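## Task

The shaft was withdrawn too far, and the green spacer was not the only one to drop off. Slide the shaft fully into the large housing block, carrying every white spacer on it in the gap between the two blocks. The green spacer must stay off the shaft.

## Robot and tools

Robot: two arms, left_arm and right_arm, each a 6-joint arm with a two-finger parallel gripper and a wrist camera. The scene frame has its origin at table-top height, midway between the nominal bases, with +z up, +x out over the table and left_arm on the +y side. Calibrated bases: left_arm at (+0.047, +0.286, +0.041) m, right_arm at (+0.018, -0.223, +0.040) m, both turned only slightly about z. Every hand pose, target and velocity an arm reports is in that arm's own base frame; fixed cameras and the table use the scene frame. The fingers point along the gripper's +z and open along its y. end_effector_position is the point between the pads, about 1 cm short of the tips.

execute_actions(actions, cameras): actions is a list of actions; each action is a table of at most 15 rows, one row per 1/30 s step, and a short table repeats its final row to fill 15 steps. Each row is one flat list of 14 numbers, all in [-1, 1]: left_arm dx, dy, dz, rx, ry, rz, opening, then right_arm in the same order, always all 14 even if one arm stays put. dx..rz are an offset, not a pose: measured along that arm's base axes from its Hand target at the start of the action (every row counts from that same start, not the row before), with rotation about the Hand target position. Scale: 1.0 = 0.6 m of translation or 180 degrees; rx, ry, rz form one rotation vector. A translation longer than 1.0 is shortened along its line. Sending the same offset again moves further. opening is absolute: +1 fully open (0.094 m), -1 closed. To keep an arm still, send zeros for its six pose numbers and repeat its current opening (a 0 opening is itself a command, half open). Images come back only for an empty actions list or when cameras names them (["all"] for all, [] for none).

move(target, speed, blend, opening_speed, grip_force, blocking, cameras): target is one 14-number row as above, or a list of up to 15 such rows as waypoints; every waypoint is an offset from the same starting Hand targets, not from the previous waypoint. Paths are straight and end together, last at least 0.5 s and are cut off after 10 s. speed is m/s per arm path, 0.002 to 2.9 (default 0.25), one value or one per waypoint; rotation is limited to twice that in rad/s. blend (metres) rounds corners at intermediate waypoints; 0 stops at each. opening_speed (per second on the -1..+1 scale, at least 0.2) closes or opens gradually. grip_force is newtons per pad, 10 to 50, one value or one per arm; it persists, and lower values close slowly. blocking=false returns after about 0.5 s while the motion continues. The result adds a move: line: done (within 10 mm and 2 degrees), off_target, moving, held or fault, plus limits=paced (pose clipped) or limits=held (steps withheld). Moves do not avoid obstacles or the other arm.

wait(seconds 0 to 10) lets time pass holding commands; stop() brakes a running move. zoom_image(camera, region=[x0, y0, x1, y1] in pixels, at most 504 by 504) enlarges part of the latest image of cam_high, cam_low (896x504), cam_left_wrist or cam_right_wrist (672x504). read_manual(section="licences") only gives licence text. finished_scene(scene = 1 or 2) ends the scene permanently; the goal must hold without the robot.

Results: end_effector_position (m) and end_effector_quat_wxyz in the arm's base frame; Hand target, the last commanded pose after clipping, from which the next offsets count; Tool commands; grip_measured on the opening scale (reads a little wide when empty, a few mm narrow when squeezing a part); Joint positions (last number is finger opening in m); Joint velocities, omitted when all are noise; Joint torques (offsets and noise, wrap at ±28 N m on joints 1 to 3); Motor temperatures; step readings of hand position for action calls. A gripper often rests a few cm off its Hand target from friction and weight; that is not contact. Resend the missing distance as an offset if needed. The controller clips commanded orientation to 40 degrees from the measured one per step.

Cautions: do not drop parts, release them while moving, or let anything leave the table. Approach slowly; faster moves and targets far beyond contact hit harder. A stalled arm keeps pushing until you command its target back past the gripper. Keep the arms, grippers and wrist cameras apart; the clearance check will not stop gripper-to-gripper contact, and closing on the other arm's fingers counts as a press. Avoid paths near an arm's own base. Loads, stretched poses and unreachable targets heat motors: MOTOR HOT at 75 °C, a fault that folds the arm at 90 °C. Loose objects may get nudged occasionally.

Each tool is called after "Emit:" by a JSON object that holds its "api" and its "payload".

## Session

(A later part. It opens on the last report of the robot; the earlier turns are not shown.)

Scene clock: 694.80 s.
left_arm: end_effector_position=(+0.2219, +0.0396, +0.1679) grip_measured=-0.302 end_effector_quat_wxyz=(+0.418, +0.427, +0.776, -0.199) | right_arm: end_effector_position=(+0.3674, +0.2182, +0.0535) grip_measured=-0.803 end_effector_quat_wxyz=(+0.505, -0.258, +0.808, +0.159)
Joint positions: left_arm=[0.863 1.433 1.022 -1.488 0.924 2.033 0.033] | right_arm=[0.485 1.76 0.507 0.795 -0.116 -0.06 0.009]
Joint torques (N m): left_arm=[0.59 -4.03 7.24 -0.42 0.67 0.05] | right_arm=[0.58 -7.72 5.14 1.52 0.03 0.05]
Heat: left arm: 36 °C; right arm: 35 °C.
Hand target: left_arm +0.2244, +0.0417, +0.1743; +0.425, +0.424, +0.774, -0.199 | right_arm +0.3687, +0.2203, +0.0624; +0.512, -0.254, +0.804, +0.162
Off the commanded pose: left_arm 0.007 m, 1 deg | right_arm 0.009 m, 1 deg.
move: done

Emit:
{"api": "move", "payload": {"target": [[0.0926,-0.366,-0.09,0,0,0,-0.3, 0,0,0,0,0,0,-1],[0.0926,-0.366,-0.230,0,0,0,-0.3, 0,0,0,0,0,0,-1],[0.0926,-0.366,-0.230,0,0,0,-1, 0,0,0,0,0,0,-1]], "speed": 0.15, "cameras": ["cam_left_wrist","cam_right_wrist"]}}

Emit:
{"api": "zoom_image", "payload": {"camera": "cam_left_wrist", "region": [230, 20, 430, 240]}}

Emit:
{"api": "zoom_image", "payload": {"camera": "cam_right_wrist", "region": [240, 150, 390, 300]}}

Scene clock: 700.00 s.
left_arm: end_effector_position=(+0.2817, -0.1761, +0.0379) grip_measured=-0.713 end_effector_quat_wxyz=(+0.424, +0.424, +0.776, -0.196) | right_arm: end_effector_position=(+0.3674, +0.2182, +0.0534) grip_measured=-0.803 end_effector_quat_wxyz=(+0.505, -0.258, +0.808, +0.159)
Joint positions: left_arm=[-0.289 1.451 0.323 0.422 0.519 0.466 0.013] | right_arm=[0.485 1.76 0.507 0.794 -0.116 -0.06 0.009]
Joint torques (N m): left_arm=[-0.47 -3.88 4.29 1.6 0.26 -0.04] | right_arm=[0.58 -7.71 5.14 1.53 0.03 0.05]
Heat: left arm: 37 °C; right arm: 34 °C.
Hand target: left_arm +0.2799, -0.1778, +0.0362; +0.425, +0.424, +0.775, -0.199 | right_arm +0.3687, +0.2203, +0.0624; +0.512, -0.254, +0.804, +0.162
Off the commanded pose: left_arm 0.003 m, 0 deg | right_arm 0.009 m, 1 deg.
move: done
camera_calibration:
cam_left_wrist: T_world_to_cam=[[-0.800892, -0.597358, 0.0416595, 0.117721], [-0.585635, 0.766863, -0.262589, 0.32338], [0.124912, -0.234702, -0.964008, 0.0694949], [0, 0, 0, 1]] pos_world=[0.274984, -0.161356, 0.147005]
cam_right_wrist: T_world_to_cam=[[0.608665, -0.787029, 0.10056, -0.0587937], [-0.709322, -0.596546, -0.375493, 0.423892], [0.355513, 0.157219, -0.921354, -0.00827261], [0, 0, 0, 1]] pos_world=[0.339403, 0.2079, 0.157459]
Images, in order (width x height): cam_left_wrist 672x504, cam_right_wrist 672x504.

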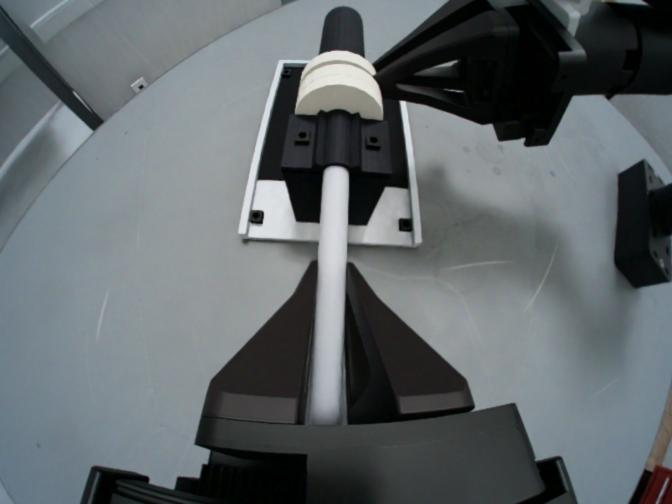

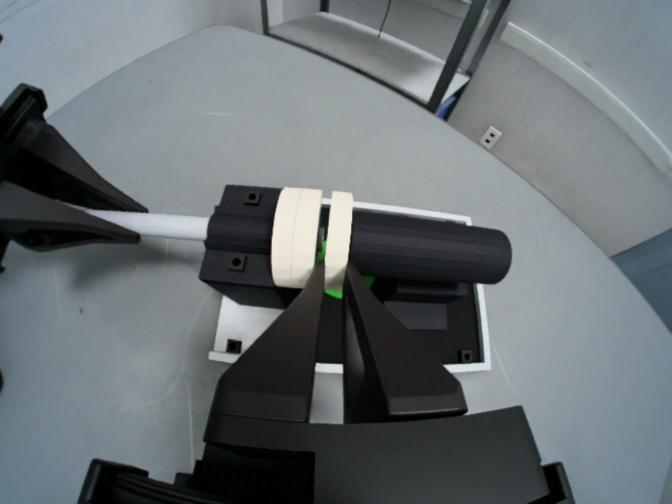

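Scaled by 2.291 from the camera's 672x504 image, which has a finer 960x720 frame.

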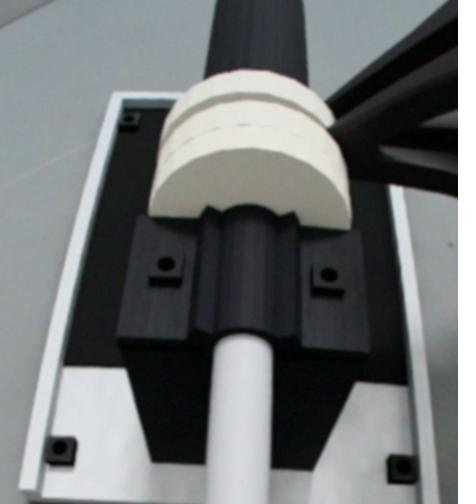

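Scaled by 3.360 from the camera's 672x504 image, which has a finer 960x720 frame.

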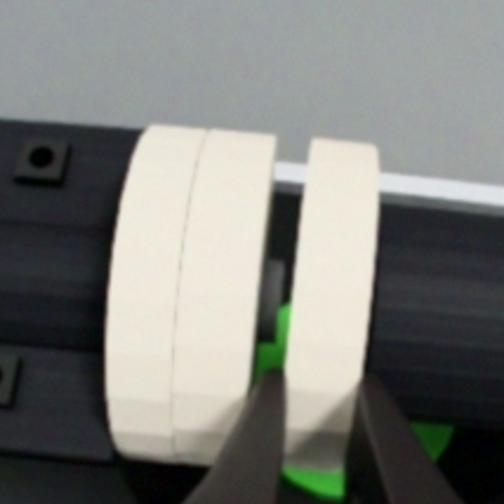

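Emit:
{"api": "move", "payload": {"target": [[0.012,-0.017,0.003,0.03,-0.045,0,-1, 0,0,0,0,0,0,-1],[0.015,-0.021,0.003,-0.03,0.045,0,-1, 0,0,0,0,0,0,-1],[0.015,-0.021,0.003,0,0,0,-1, 0,0,0,0,0,0,-1]], "speed": 0.15, "cameras": ["cam_left_wrist","cam_right_wrist"]}}

Emit:
{"api": "zoom_image", "payload": {"camera": "cam_right_wrist", "region": [240, 150, 390, 300]}}

Scene clock: 704.07 s.
left_arm: end_effector_position=(+0.2834, -0.1807, +0.0376) grip_measured=-0.711 end_effector_quat_wxyz=(+0.412, +0.411, +0.785, -0.214) | right_arm: end_effector_position=(+0.3680, +0.2173, +0.0536) grip_measured=-0.803 end_effector_quat_wxyz=(+0.505, -0.255, +0.809, +0.158)
Joint positions: left_arm=[-0.294 1.472 0.351 0.398 0.535 0.425 0.014] | right_arm=[0.485 1.759 0.507 0.794 -0.11 -0.056 0.009]
Joint torques (N m): left_arm=[-4.29 -2.43 5.78 1.91 -0.24 0.02] | right_arm=[0.59 -7.64 5.14 1.53 -0.04 0.01]
Heat: left arm: 37 °C; right arm: 34 °C.
Hand target: left_arm +0.2890, -0.1903, +0.0381; +0.425, +0.424, +0.775, -0.199 | right_arm +0.3687, +0.2203, +0.0624; +0.512, -0.254, +0.804, +0.162
Off the commanded pose: left_arm 0.011 m, 3 deg | right_arm 0.009 m, 1 deg.
move: off_target (left_arm)
camera_calibration:
cam_left_wrist: T_world_to_cam=[[-0.793495, -0.601306, 0.0937952, 0.111532], [-0.603084, 0.756276, -0.253645, 0.330502], [0.0815833, -0.257833, -0.962739, 0.0760236], [0, 0, 0, 1]] pos_world=[0.281618, -0.163284, 0.14656]
cam_right_wrist: T_world_to_cam=[[0.602951, -0.791541, 0.0995675, -0.0567825], [-0.713867, -0.59103, -0.375602, 0.424339], [0.356152, 0.155392, -0.921417, -0.0080061], [0, 0, 0, 1]] pos_world=[0.34001, 0.207095, 0.157659]
Images, in order (width x height): cam_left_wrist 672x504, cam_right_wrist 672x504.

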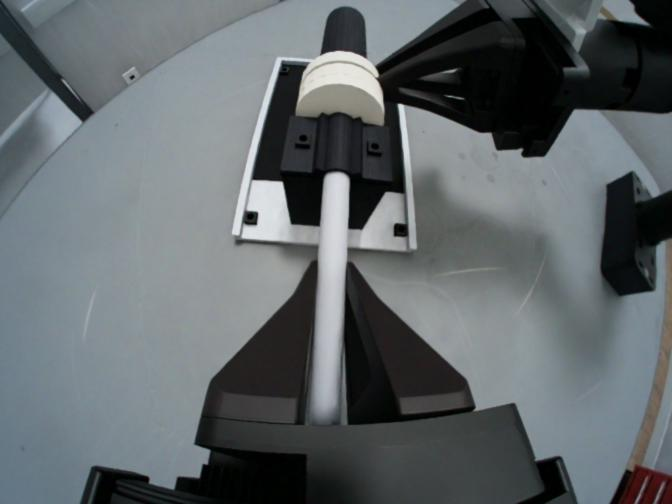

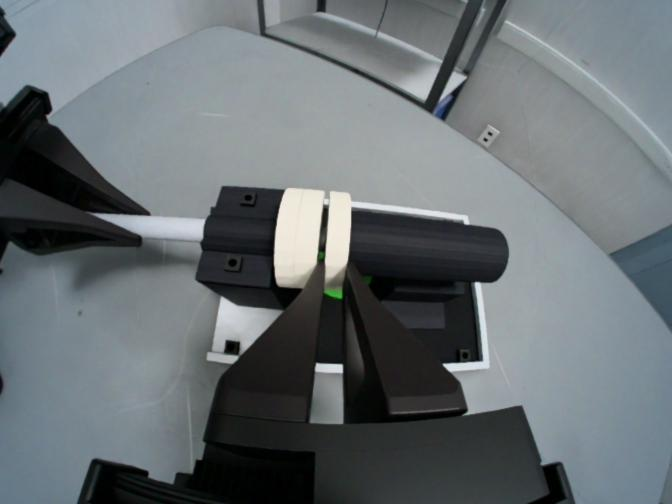

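Scaled by 3.360 from the camera's 672x504 image, which has a finer 960x720 frame.

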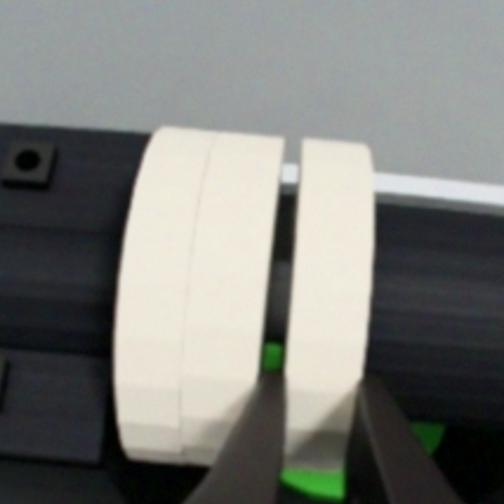

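Emit:
{"api": "move", "payload": {"target": [[0.008,-0.008,0.008,0.04,-0.06,0,-1, 0,0,0,0,0,0,-1],[0.012,-0.012,0.008,-0.04,0.06,0,-1, 0,0,0,0,0,0,-1],[0.012,-0.014,0.008,0,0,0,-1, 0,0,0,0,0,0,-1]], "speed": 0.15, "cameras": ["cam_left_wrist","cam_right_wrist"]}}

Emit:
{"api": "zoom_image", "payload": {"camera": "cam_right_wrist", "region": [240, 150, 390, 300]}}

Scene clock: 708.87 s.
left_arm: end_effector_position=(+0.2908, -0.1918, +0.0368) grip_measured=-0.711 end_effector_quat_wxyz=(+0.405, +0.418, +0.788, -0.202) | right_arm: end_effector_position=(+0.3681, +0.2172, +0.0539) grip_measured=-0.803 end_effector_quat_wxyz=(+0.505, -0.254, +0.809, +0.158)
Joint positions: left_arm=[-0.347 1.506 0.4 0.38 0.476 0.411 0.014] | right_arm=[0.485 1.758 0.507 0.794 -0.11 -0.056 0.009]
Joint torques (N m): left_arm=[-1.81 -4.29 5.22 1.98 0.14 0] | right_arm=[0.58 -7.6 5.15 1.53 -0.04 0]
Heat: left arm: 38 °C; right arm: 34 °C.
Hand target: left_arm +0.2961, -0.1988, +0.0428; +0.425, +0.424, +0.775, -0.199 | right_arm +0.3687, +0.2203, +0.0625; +0.512, -0.254, +0.804, +0.162
Off the commanded pose: left_arm 0.011 m, 3 deg | right_arm 0.009 m, 1 deg.
move: off_target (left_arm)
camera_calibration:
cam_left_wrist: T_world_to_cam=[[-0.793894, -0.603435, 0.0748282, 0.111261], [-0.602599, 0.764336, -0.229489, 0.343738], [0.0812876, -0.227281, -0.970431, 0.078071], [0, 0, 0, 1]] pos_world=[0.289119, -0.177849, 0.146321]
cam_right_wrist: T_world_to_cam=[[0.602645, -0.791743, 0.099814, -0.0566466], [-0.713776, -0.590732, -0.376244, 0.424391], [0.356852, 0.155496, -0.921129, -0.00799935], [0, 0, 0, 1]] pos_world=[0.339913, 0.207096, 0.15796]
Images, in order (width x height): cam_left_wrist 672x504, cam_right_wrist 672x504.

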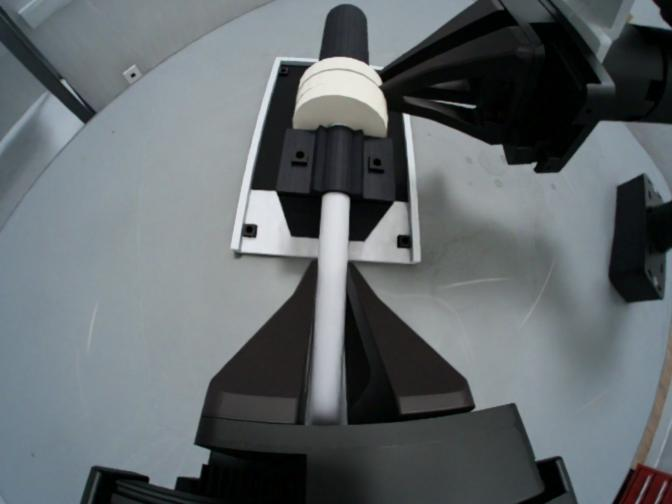

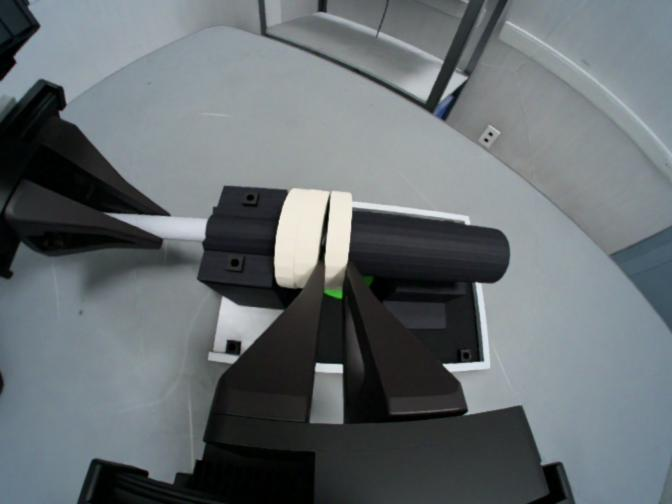

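Scaled by 3.360 from the camera's 672x504 image, which has a finer 960x720 frame.

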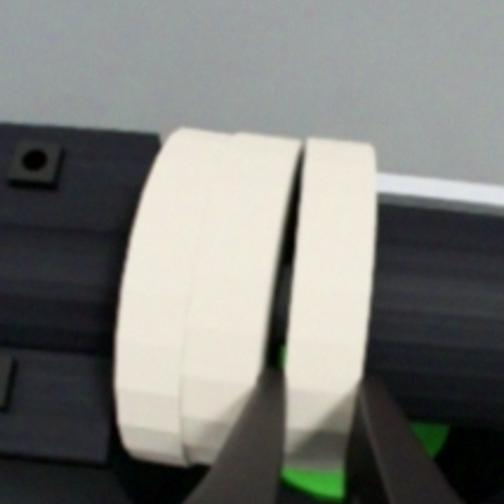

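Emit:
{"api": "move", "payload": {"target": [[0.008,-0.013,0.003,0.04,-0.06,0,-1, 0,0,0,0,0,0,-1],[0.014,-0.021,0.003,-0.04,0.06,0,-1, 0,0,0,0,0,0,-1],[0.014,-0.021,0.003,0,0,0,-1, 0,0,0,0,0,0,-1]], "speed": 0.15, "cameras": ["cam_right_wrist"]}}

Emit:
{"api": "zoom_image", "payload": {"camera": "cam_right_wrist", "region": [240, 150, 390, 300]}}

Scene clock: 713.70 s.
left_arm: end_effector_position=(+0.3026, -0.2087, +0.0368) grip_measured=-0.711 end_effector_quat_wxyz=(+0.408, +0.419, +0.785, -0.204) | right_arm: end_effector_position=(+0.3681, +0.2172, +0.0539) grip_measured=-0.803 end_effector_quat_wxyz=(+0.505, -0.254, +0.809, +0.158)
Joint positions: left_arm=[-0.393 1.578 0.455 0.418 0.447 0.378 0.014] | right_arm=[0.485 1.758 0.507 0.794 -0.11 -0.056 0.009]
Joint torques (N m): left_arm=[-0.94 -7.28 4.44 1.65 0.09 0.06] | right_arm=[0.57 -7.58 5.15 1.52 -0.04 0]
Heat: left arm: 38 °C; right arm: 34 °C.
Hand target: left_arm +0.3045, -0.2114, +0.0447; +0.425, +0.424, +0.774, -0.199 | right_arm +0.3687, +0.2203, +0.0624; +0.512, -0.254, +0.804, +0.162
Off the commanded pose: left_arm 0.008 m, 2 deg | right_arm 0.009 m, 1 deg.
move: done
camera_calibration:
cam_right_wrist: T_world_to_cam=[[0.602645, -0.791743, 0.099814, -0.0566466], [-0.713776, -0.590732, -0.376244, 0.424391], [0.356852, 0.155496, -0.921129, -0.00799935], [0, 0, 0, 1]] pos_world=[0.339913, 0.207096, 0.15796]
Images, in order (width x height): cam_right_wrist 672x504.

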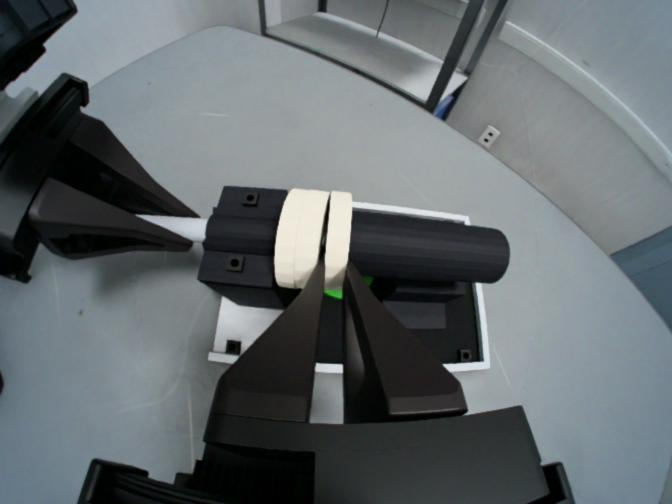

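Scaled by 3.360 from the camera's 672x504 image, which has a finer 960x720 frame.

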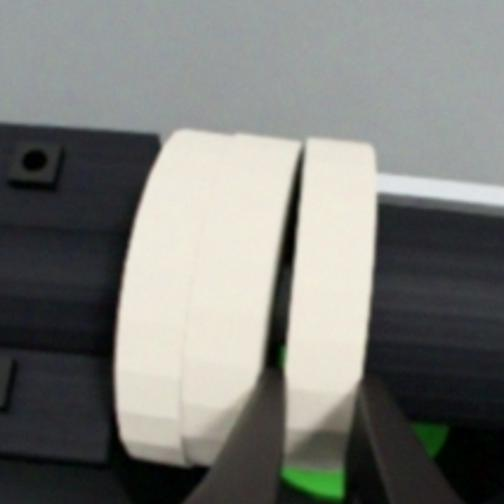

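Emit:
{"api": "move", "payload": {"target": [[0,0,0,0,0,0,-1, 0,0,0,0,0,0,-0.6],[0,0,0,0,0,0,-1, -0.07,-0.05,0.03,0,0,0,-0.5],[0,0,0,0,0,0,-1, -0.15,-0.11,0.2,0,0,0,-0.5]], "speed": 0.12, "cameras": ["cam_right_wrist","cam_low","cam_left_wrist"]}}

Emit:
{"api": "zoom_image", "payload": {"camera": "cam_low", "region": [350, 220, 450, 300]}}

Scene clock: 718.50 s.
left_arm: end_effector_position=(+0.3027, -0.2087, +0.0369) grip_measured=-0.711 end_effector_quat_wxyz=(+0.408, +0.419, +0.785, -0.204) | right_arm: end_effector_position=(+0.2784, +0.1538, +0.1755) grip_measured=-0.502 end_effector_quat_wxyz=(+0.510, -0.249, +0.808, +0.161)
Joint positions: left_arm=[-0.393 1.578 0.455 0.419 0.447 0.379 0.014] | right_arm=[0.395 0.837 0.473 -0.087 -0.188 -0.084 0.023]
Joint torques (N m): left_arm=[-0.88 -7.25 4.53 1.75 0.16 0.05] | right_arm=[-0.55 -1.26 8.91 1.45 -0.2 -0.12]
Heat: left arm: 38 °C; right arm: 34 °C.
Hand target: left_arm +0.3046, -0.2114, +0.0448; +0.425, +0.424, +0.774, -0.199 | right_arm +0.2787, +0.1543, +0.1826; +0.512, -0.254, +0.804, +0.162
Off the commanded pose: left_arm 0.009 m, 2 deg | right_arm 0.007 m, 1 deg.
move: done
camera_calibration:
cam_left_wrist: T_world_to_cam=[[-0.797641, -0.598675, 0.073195, 0.112704], [-0.596993, 0.766414, -0.237085, 0.362825], [0.0858389, -0.232805, -0.968728, 0.0706489], [0, 0, 0, 1]] pos_world=[0.300437, -0.194154, 0.146211]
cam_right_wrist: T_world_to_cam=[[0.596879, -0.796985, 0.0924659, -0.0612489], [-0.715582, -0.58092, -0.387911, 0.369648], [0.362874, 0.165369, -0.917047, 0.142008], [0, 0, 0, 1]] pos_world=[0.24954, 0.142438, 0.279282]
Images, in order (width x height): cam_low 896x504, cam_left_wrist 672x504, cam_right_wrist 672x504.

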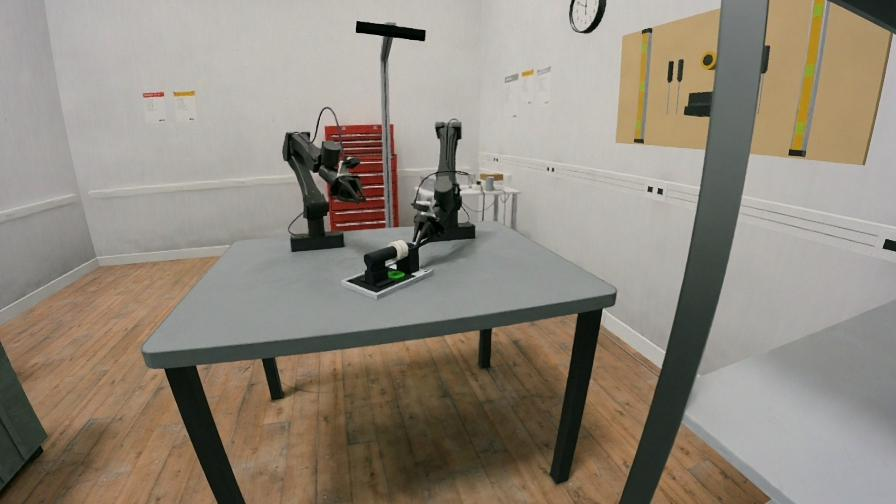

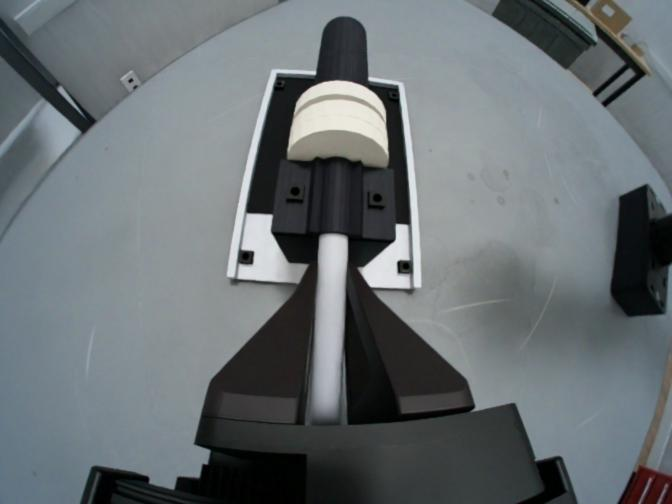

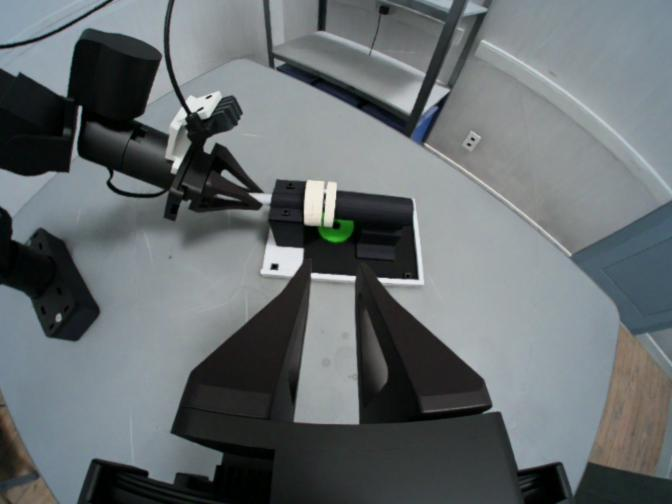

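Scaled by 5.040 from the camera's 896x504 image, which has a finer 1280x720 frame.

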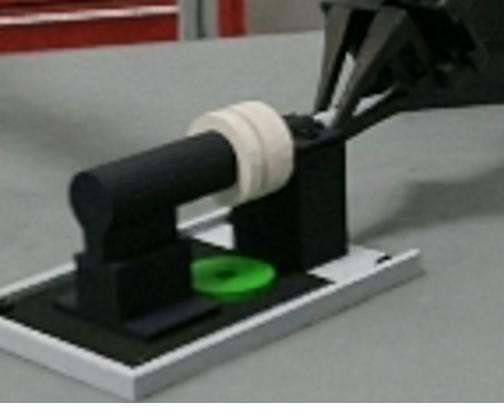

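Emit:
{"api": "move", "payload": {"target": [[0,0,0,0,0,0,-0.4, 0,0,0,0,0,0,-0.5],[-0.04,0.06,0,0,0,0,-0.4, 0,0,0,0,0,0,-0.5],[-0.04,0.06,0,0,0,0,-1, 0,0,0,0,0,0,-0.5]], "speed": 0.15, "cameras": ["cam_right_wrist","cam_left_wrist"]}}

Emit:
{"api": "zoom_image", "payload": {"camera": "cam_right_wrist", "region": [180, 140, 430, 300]}}

Scene clock: 721.30 s.
left_arm: end_effector_position=(+0.2824, -0.1764, +0.0421) grip_measured=-0.703 end_effector_quat_wxyz=(+0.423, +0.422, +0.777, -0.198) | right_arm: end_effector_position=(+0.2783, +0.1538, +0.1754) grip_measured=-0.502 end_effector_quat_wxyz=(+0.510, -0.249, +0.808, +0.161)
Joint positions: left_arm=[-0.288 1.432 0.336 0.387 0.522 0.463 0.014] | right_arm=[0.395 0.837 0.473 -0.088 -0.188 -0.084 0.023]
Joint torques (N m): left_arm=[0.61 -6.28 4.59 1.27 0.33 0.08] | right_arm=[-0.55 -1.25 8.88 1.41 -0.19 -0.14]
Heat: left arm: 38 °C; right arm: 35 °C.
Hand target: left_arm +0.2805, -0.1754, +0.0447; +0.425, +0.424, +0.775, -0.199 | right_arm +0.2787, +0.1543, +0.1826; +0.513, -0.254, +0.804, +0.162
Off the commanded pose: left_arm 0.003 m, 0 deg | right_arm 0.007 m, 1 deg.
move: done
camera_calibration:
cam_left_wrist: T_world_to_cam=[[-0.800368, -0.597616, 0.0476018, 0.117491], [-0.587438, 0.765925, -0.261296, 0.325419], [0.119695, -0.237096, -0.964084, 0.07454], [0, 0, 0, 1]] pos_world=[0.276277, -0.161359, 0.151301]
cam_right_wrist: T_world_to_cam=[[0.597046, -0.796827, 0.0927534, -0.0613051], [-0.715492, -0.581224, -0.387622, 0.369606], [0.362778, 0.165064, -0.91714, 0.141993], [0, 0, 0, 1]] pos_world=[0.24954, 0.142536, 0.279181]
Images, in order (width x height): cam_left_wrist 672x504, cam_right_wrist 672x504.

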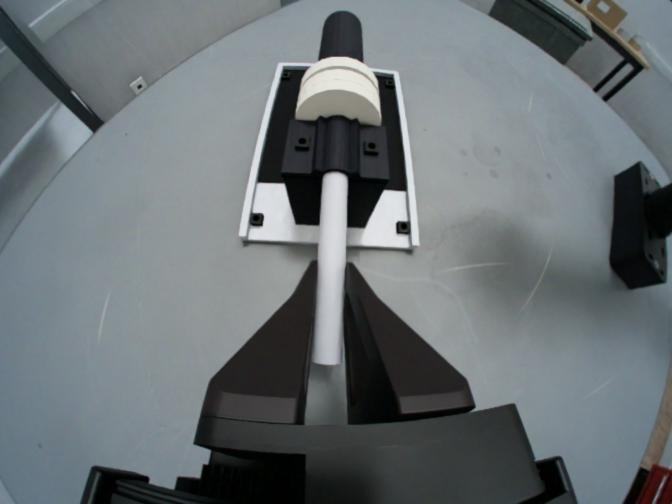

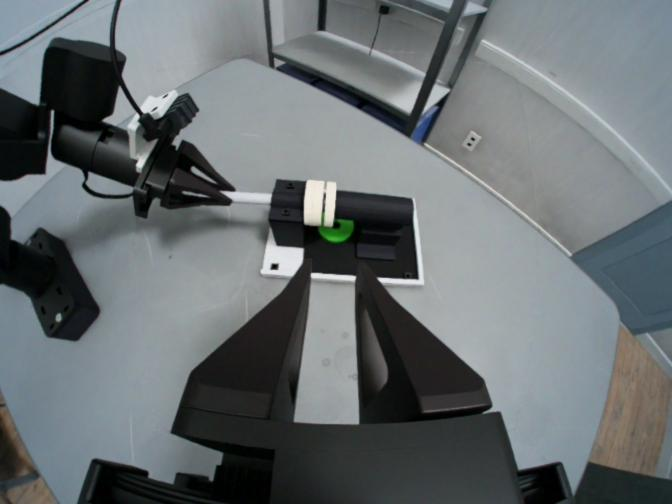

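Scaled by 2.016 from the camera's 672x504 image, which has a finer 960x720 frame.

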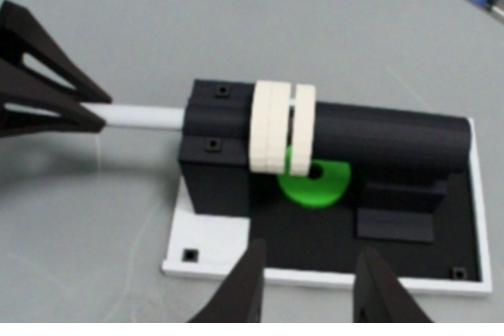

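Emit:
{"api": "move", "payload": {"target": [[0.018,-0.026,0,0.03,-0.045,0,-1, 0,0,0,0,0,0,-0.5],[0.034,-0.05,0,-0.03,0.045,0,-1, 0,0,0,0,0,0,-0.5],[0.041,-0.061,0,0.02,-0.03,0,-1, 0,0,0,0,0,0,-0.5],[0.041,-0.061,0,0,0,0,-1, 0,0,0,0,0,0,-0.5]], "speed": 0.15, "cameras": ["cam_right_wrist","cam_left_wrist"]}}

Emit:
{"api": "zoom_image", "payload": {"camera": "cam_right_wrist", "region": [180, 140, 430, 300]}}

Scene clock: 726.47 s.
left_arm: end_effector_position=(+0.3038, -0.2100, +0.0420) grip_measured=-0.703 end_effector_quat_wxyz=(+0.429, +0.427, +0.773, -0.189) | right_arm: end_effector_position=(+0.2783, +0.1538, +0.1753) grip_measured=-0.502 end_effector_quat_wxyz=(+0.510, -0.249, +0.808, +0.160)
Joint positions: left_arm=[-0.408 1.564 0.431 0.474 0.418 0.393 0.014] | right_arm=[0.395 0.837 0.473 -0.088 -0.188 -0.084 0.023]
Joint torques (N m): left_arm=[0.57 -5.63 6.32 1.22 0.41 -0.11] | right_arm=[-0.57 -1.26 8.88 1.42 -0.19 -0.14]
Heat: left arm: 38 °C; right arm: 35 °C.
Hand target: left_arm +0.3050, -0.2120, +0.0445; +0.424, +0.424, +0.775, -0.199 | right_arm +0.2787, +0.1543, +0.1826; +0.512, -0.254, +0.804, +0.162
Off the commanded pose: left_arm 0.004 m, 1 deg | right_arm 0.007 m, 1 deg.
move: done
camera_calibration:
cam_left_wrist: T_world_to_cam=[[-0.801063, -0.598143, 0.0228669, 0.115753], [-0.581532, 0.768629, -0.266513, 0.362659], [0.141837, -0.226792, -0.96356, 0.0593783], [0, 0, 0, 1]] pos_world=[0.295202, -0.196047, 0.151221]
cam_right_wrist: T_world_to_cam=[[0.597052, -0.796827, 0.0927142, -0.0612863], [-0.715646, -0.581283, -0.387247, 0.369508], [0.362462, 0.164856, -0.917302, 0.142055], [0, 0, 0, 1]] pos_world=[0.249539, 0.142535, 0.279081]
Images, in order (width x height): cam_left_wrist 672x504, cam_right_wrist 672x504.

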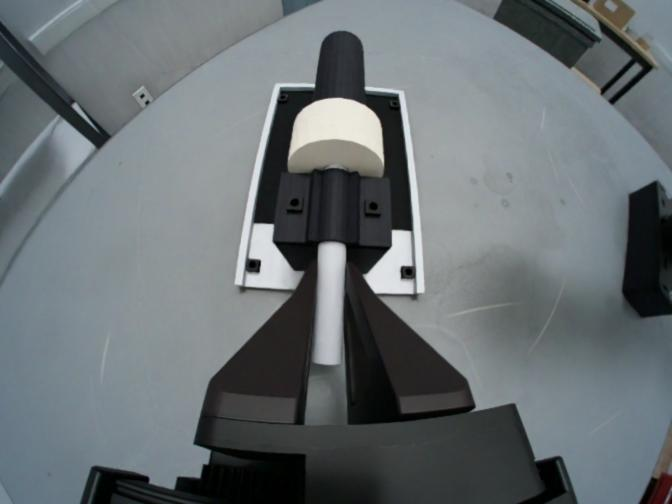

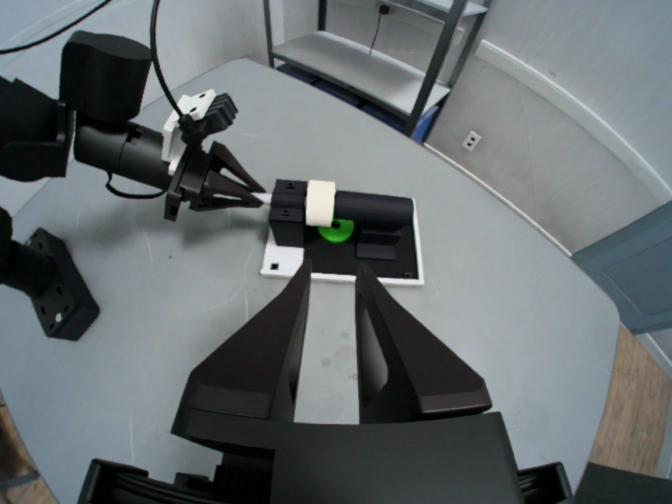

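Scaled by 2.016 from the camera's 672x504 image, which has a finer 960x720 frame.

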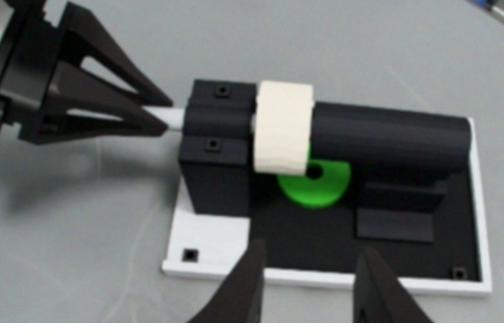

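Emit:
{"api": "move", "payload": {"target": [[0,0,0,0,0,0,-0.4, 0,0,0,0,0,0,-0.5],[-0.028,0.042,0,0,0,0,-0.4, 0,0,0,0,0,0,-0.5],[-0.028,0.042,0,0,0,0,-1, 0,0,0,0,0,0,-0.5]], "speed": 0.15}}

Emit:
{"api": "move", "payload": {"target": [[0.018,-0.026,0,0.03,-0.045,0,-1, 0,0,0,0,0,0,-0.5],[0.028,-0.042,0,-0.03,0.045,0,-1, 0,0,0,0,0,0,-0.5],[0.032,-0.048,0,0,0,0,-1, 0,0,0,0,0,0,-0.5]], "speed": 0.15, "cameras": ["cam_right_wrist","cam_left_wrist"]}}

Emit:
{"api": "zoom_image", "payload": {"camera": "cam_right_wrist", "region": [180, 140, 430, 300]}}

Scene clock: 729.80 s.
left_arm: end_effector_position=(+0.2902, -0.1880, +0.0417) grip_measured=-0.711 end_effector_quat_wxyz=(+0.422, +0.422, +0.777, -0.199) | right_arm: end_effector_position=(+0.2783, +0.1538, +0.1753) grip_measured=-0.502 end_effector_quat_wxyz=(+0.510, -0.249, +0.808, +0.160)
Joint positions: left_arm=[-0.329 1.484 0.372 0.417 0.492 0.433 0.014] | right_arm=[0.395 0.837 0.473 -0.088 -0.188 -0.084 0.023]
Joint torques (N m): left_arm=[0.42 -6.84 4.53 1.32 0.27 0.07] | right_arm=[-0.57 -1.28 8.9 1.41 -0.19 -0.13]
Heat: left arm: 38 °C; right arm: 35 °C.
Hand target: left_arm +0.2883, -0.1868, +0.0446; +0.425, +0.424, +0.775, -0.199 | right_arm +0.2787, +0.1543, +0.1826; +0.512, -0.254, +0.804, +0.162
Off the commanded pose: left_arm 0.004 m, 0 deg | right_arm 0.007 m, 1 deg.
move: done

Scene clock: 733.30 s.
left_arm: end_effector_position=(+0.2951, -0.1974, +0.0413) grip_measured=-0.711 end_effector_quat_wxyz=(+0.395, +0.408, +0.795, -0.213) | right_arm: end_effector_position=(+0.2783, +0.1538, +0.1753) grip_measured=-0.502 end_effector_quat_wxyz=(+0.510, -0.249, +0.808, +0.160)
Joint positions: left_arm=[-0.355 1.513 0.443 0.332 0.481 0.378 0.014] | right_arm=[0.395 0.837 0.473 -0.088 -0.188 -0.084 0.023]
Joint torques (N m): left_arm=[-5.39 -1.26 6.72 2.41 -0.3 -0.01] | right_arm=[-0.55 -1.26 8.91 1.42 -0.19 -0.13]
Heat: left arm: 39 °C; right arm: 36 °C.
Hand target: left_arm +0.3075, -0.2155, +0.0446; +0.425, +0.424, +0.775, -0.199 | right_arm +0.2787, +0.1543, +0.1826; +0.512, -0.254, +0.804, +0.162
Off the commanded pose: left_arm 0.022 m, 5 deg | right_arm 0.007 m, 1 deg.
move: off_target (left_arm)
camera_calibration:
cam_left_wrist: T_world_to_cam=[[-0.78637, -0.607795, 0.110488, 0.10649], [-0.615714, 0.756601, -0.220115, 0.353582], [0.0501898, -0.241121, -0.969196, 0.0872198], [0, 0, 0, 1]] pos_world=[0.297068, -0.181766, 0.150596]
cam_right_wrist: T_world_to_cam=[[0.597052, -0.796827, 0.0927142, -0.0612863], [-0.715646, -0.581283, -0.387247, 0.369508], [0.362462, 0.164856, -0.917302, 0.142055], [0, 0, 0, 1]] pos_world=[0.249539, 0.142535, 0.279081]
Images, in order (width x height): cam_left_wrist 672x504, cam_right_wrist 672x504.

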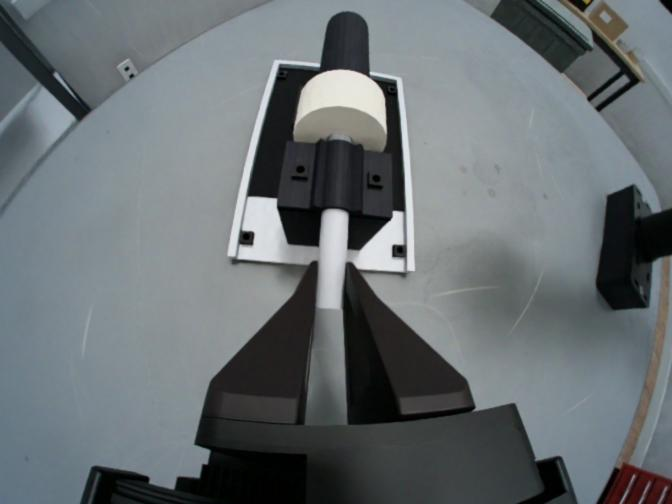

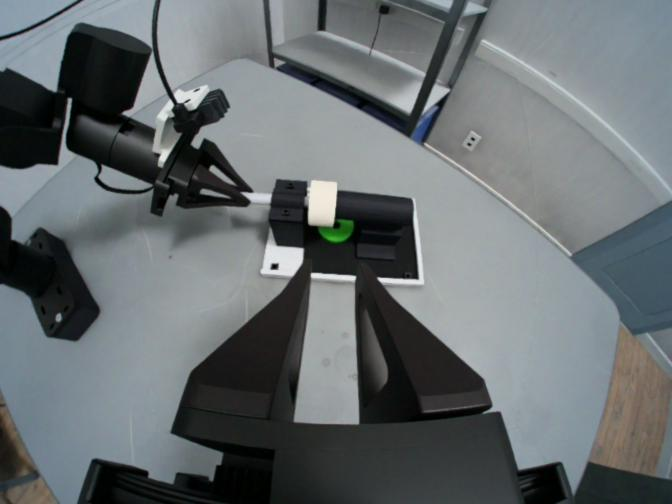

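Scaled by 2.016 from the camera's 672x504 image, which has a finer 960x720 frame.

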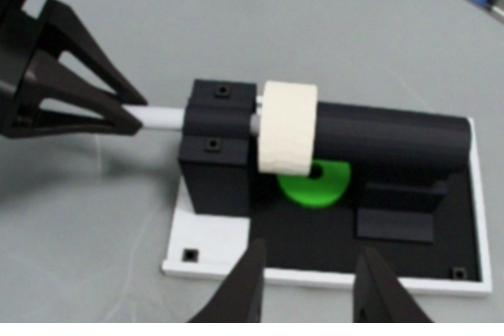

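Emit:
{"api": "move", "payload": {"target": [[-0.002,0.008,0.005,0.04,-0.06,0,-1, 0,0,0,0,0,0,-0.5],[0.0,0.004,0.005,-0.04,0.06,0,-1, 0,0,0,0,0,0,-0.5],[0.004,-0.002,0.005,0.04,-0.06,0,-1, 0,0,0,0,0,0,-0.5],[0.004,-0.002,0.005,0,0,0,-1, 0,0,0,0,0,0,-0.5]], "speed": 0.15, "cameras": ["cam_right_wrist"]}}

Emit:
{"api": "zoom_image", "payload": {"camera": "cam_right_wrist", "region": [180, 140, 430, 300]}}

Scene clock: 740.23 s.
left_arm: end_effector_position=(+0.2950, -0.1981, +0.0408) grip_measured=-0.711 end_effector_quat_wxyz=(+0.412, +0.425, +0.784, -0.187) | right_arm: end_effector_position=(+0.2783, +0.1538, +0.1753) grip_measured=-0.502 end_effector_quat_wxyz=(+0.510, -0.249, +0.808, +0.160)
Joint positions: left_arm=[-0.382 1.504 0.415 0.383 0.428 0.411 0.014] | right_arm=[0.395 0.837 0.473 -0.088 -0.188 -0.084 0.023]
Joint torques (N m): left_arm=[-2.76 -0.51 9.65 1.85 0.26 -0.35] | right_arm=[-0.55 -1.26 8.88 1.42 -0.18 -0.13]
Heat: left arm: 40 °C; right arm: 36 °C.
Hand target: left_arm +0.3100, -0.2167, +0.0476; +0.425, +0.424, +0.775, -0.199 | right_arm +0.2787, +0.1543, +0.1826; +0.512, -0.254, +0.804, +0.162
Off the commanded pose: left_arm 0.025 m, 2 deg | right_arm 0.007 m, 1 deg.
move: off_target (left_arm)
camera_calibration:
cam_right_wrist: T_world_to_cam=[[0.597052, -0.796827, 0.0927142, -0.0612863], [-0.715646, -0.581283, -0.387247, 0.369508], [0.362462, 0.164856, -0.917302, 0.142055], [0, 0, 0, 1]] pos_world=[0.249539, 0.142535, 0.279081]
Images, in order (width x height): cam_right_wrist 672x504.

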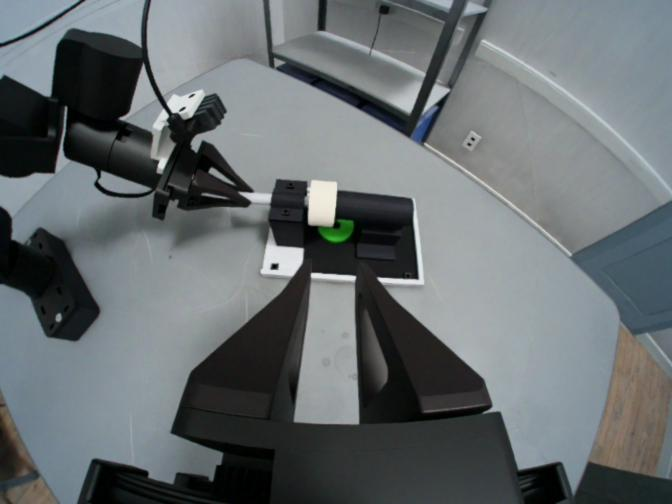

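Scaled by 2.016 from the camera's 672x504 image, which has a finer 960x720 frame.

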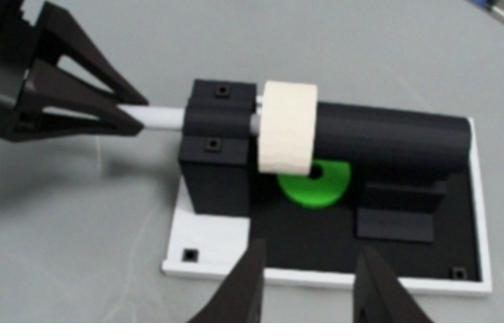

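Emit:
{"api": "move", "payload": {"target": [[-0.035,0.047,-0.005,0,0,0,-1, 0,0,0,0,0,0,-0.5],[-0.012,0.018,-0.005,0.04,-0.06,0,-1, 0,0,0,0,0,0,-0.5],[-0.008,0.012,-0.005,-0.04,0.06,0,-1, 0,0,0,0,0,0,-0.5],[-0.006,0.012,-0.005,0.0,0,0,-1, 0,0,0,0,0,0,-0.5]], "speed": 0.15, "cameras": ["cam_left_wrist"]}}

Emit:
{"api": "zoom_image", "payload": {"camera": "cam_left_wrist", "region": [230, 40, 430, 340]}}

Scene clock: 746.03 s.
left_arm: end_effector_position=(+0.2953, -0.1977, +0.0407) grip_measured=-0.711 end_effector_quat_wxyz=(+0.397, +0.411, +0.791, -0.217) | right_arm: end_effector_position=(+0.2783, +0.1538, +0.1753) grip_measured=-0.502 end_effector_quat_wxyz=(+0.510, -0.249, +0.808, +0.160)
Joint positions: left_arm=[-0.348 1.523 0.441 0.347 0.498 0.387 0.014] | right_arm=[0.395 0.837 0.473 -0.088 -0.188 -0.084 0.023]
Joint torques (N m): left_arm=[-4.01 -2.8 6.13 2.23 -0.31 0.02] | right_arm=[-0.55 -1.25 8.88 1.41 -0.18 -0.14]
Heat: left arm: 40 °C; right arm: 36 °C.
Hand target: left_arm +0.3062, -0.2096, +0.0446; +0.425, +0.424, +0.775, -0.199 | right_arm +0.2787, +0.1543, +0.1826; +0.512, -0.254, +0.804, +0.162
Off the commanded pose: left_arm 0.017 m, 4 deg | right_arm 0.007 m, 1 deg.
move: off_target (left_arm)
camera_calibration:
cam_left_wrist: T_world_to_cam=[[-0.793137, -0.598742, 0.111543, 0.110235], [-0.606848, 0.761376, -0.22813, 0.352355], [0.0516644, -0.248628, -0.96722, 0.0844637], [0, 0, 0, 1]] pos_world=[0.296893, -0.181272, 0.149782]
Images, in order (width x height): cam_left_wrist 672x504.

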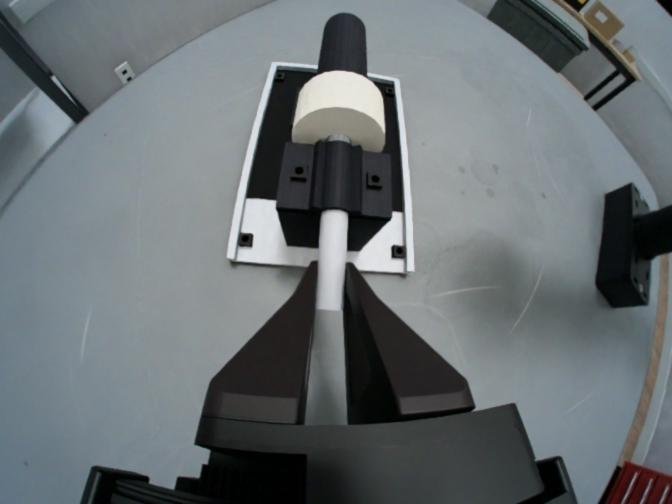

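Scaled by 1.680 from the camera's 672x504 image, which has a finer 960x720 frame.

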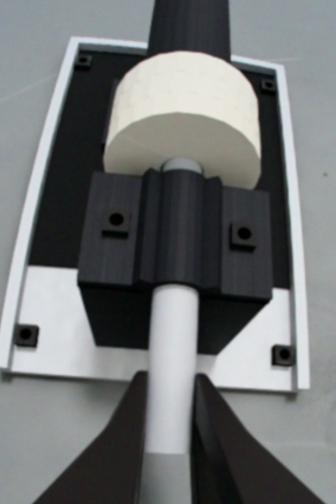

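Emit:
{"api": "move", "payload": {"target": [[-0.014,0.014,-0.004,0,0,0,-1, 0,0,0,0,0,0,-0.5],[-0.014,0.014,-0.004,0,0,0,-0.3, 0,0,0,0,0,0,-0.5],[-0.014,0.014,0.15,0,0,0,-0.3, 0,0,0,0,0,0,-0.5],[-0.1,0.2,0.2,0,0,0,-0.3, -0.05,-0.05,0.05,0,0,0,-0.5]], "speed": [0.05,0.1,0.12,0.2], "cameras": ["cam_left_wrist","cam_right_wrist","cam_high","cam_low"]}}

Emit:
{"api": "zoom_image", "payload": {"camera": "cam_high", "region": [400, 180, 520, 320]}}

Emit:
{"api": "zoom_image", "payload": {"camera": "cam_low", "region": [350, 220, 450, 300]}}

Scene clock: 751.37 s.
left_arm: end_effector_position=(+0.2447, -0.0884, +0.1541) grip_measured=-0.302 end_effector_quat_wxyz=(+0.417, +0.421, +0.782, -0.194) | right_arm: end_effector_position=(+0.2505, +0.1241, +0.2046) grip_measured=-0.502 end_effector_quat_wxyz=(+0.508, -0.248, +0.809, +0.161)
Joint positions: left_arm=[0.182 0.97 0.656 -0.697 0.822 0.921 0.033] | right_arm=[0.258 0.643 0.552 -0.379 -0.311 -0.147 0.023]
Joint torques (N m): left_arm=[0.61 -1.57 8.76 0.82 0.73 0.08] | right_arm=[-0.55 -0.28 8.81 1.37 -0.24 -0.14]
Heat: left arm: 39 °C; right arm: 36 °C.
Hand target: left_arm +0.2463, -0.0897, +0.1647; +0.425, +0.424, +0.774, -0.199 | right_arm +0.2487, +0.1244, +0.2124; +0.512, -0.254, +0.804, +0.162
Off the commanded pose: left_arm 0.011 m, 1 deg | right_arm 0.008 m, 1 deg.
move: off_target (left_arm)
camera_calibration:
cam_left_wrist: T_world_to_cam=[[-0.796086, -0.603269, 0.0480921, 0.133001], [-0.59474, 0.765176, -0.246557, 0.264564], [0.111941, -0.224883, -0.967934, 0.211471], [0, 0, 0, 1]] pos_world=[0.239554, -0.074646, 0.263524]
cam_right_wrist: T_world_to_cam=[[0.596587, -0.797359, 0.0911258, -0.0705212], [-0.717351, -0.580717, -0.384935, 0.343599], [0.359849, 0.164278, -0.918434, 0.184867], [0, 0, 0, 1]] pos_world=[0.222029, 0.112933, 0.308477]

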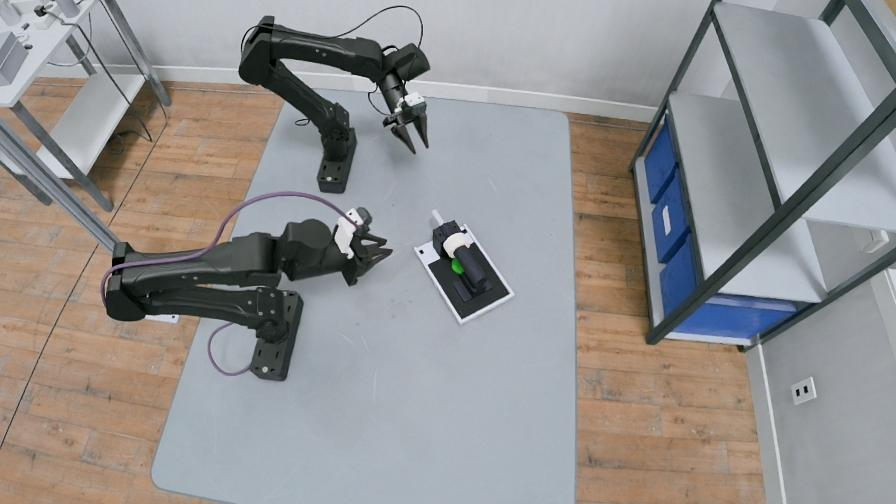

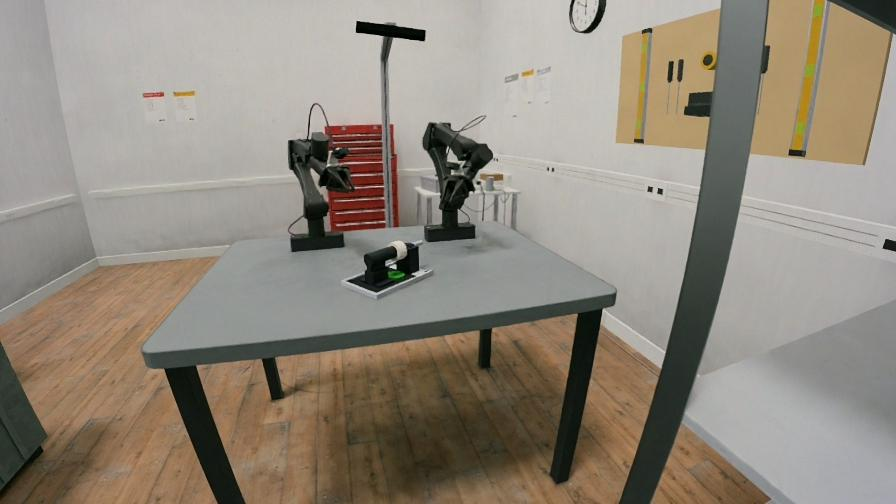

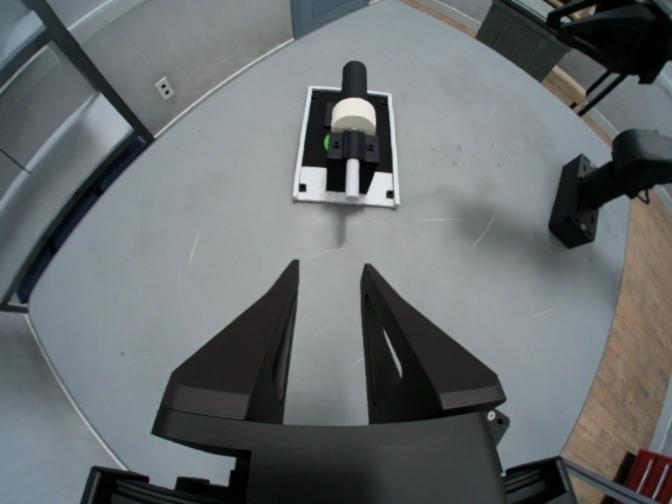

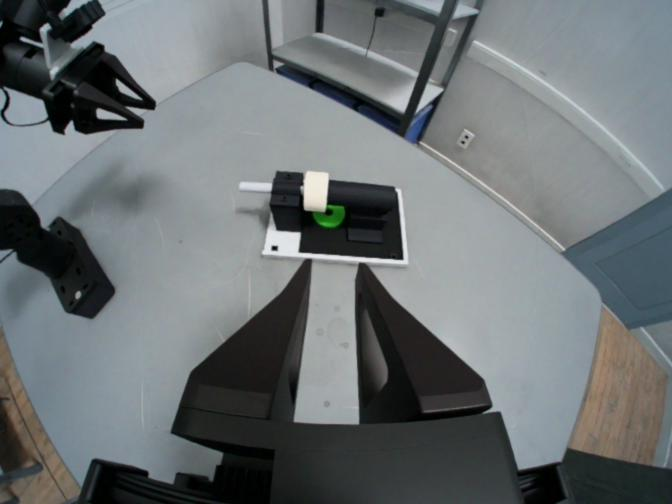

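Scaled by 3.600 from the camera's 896x504 image, which has a finer 1280x720 frame.

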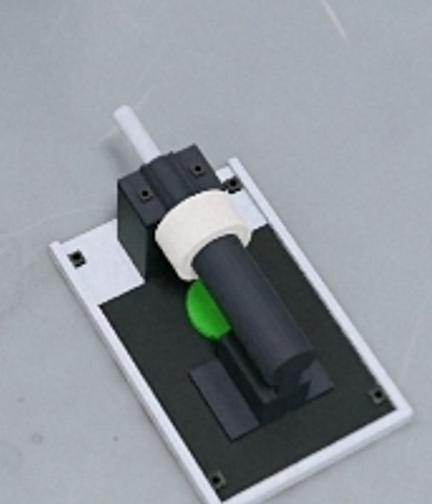

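Scaled by 5.040 from the camera's 896x504 image, which has a finer 1280x720 frame.

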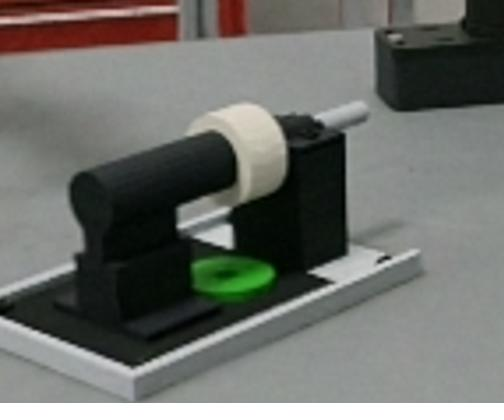

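Emit:
{"api": "finished_scene", "payload": {"scene": 1}}

The scene is finished: the task was done.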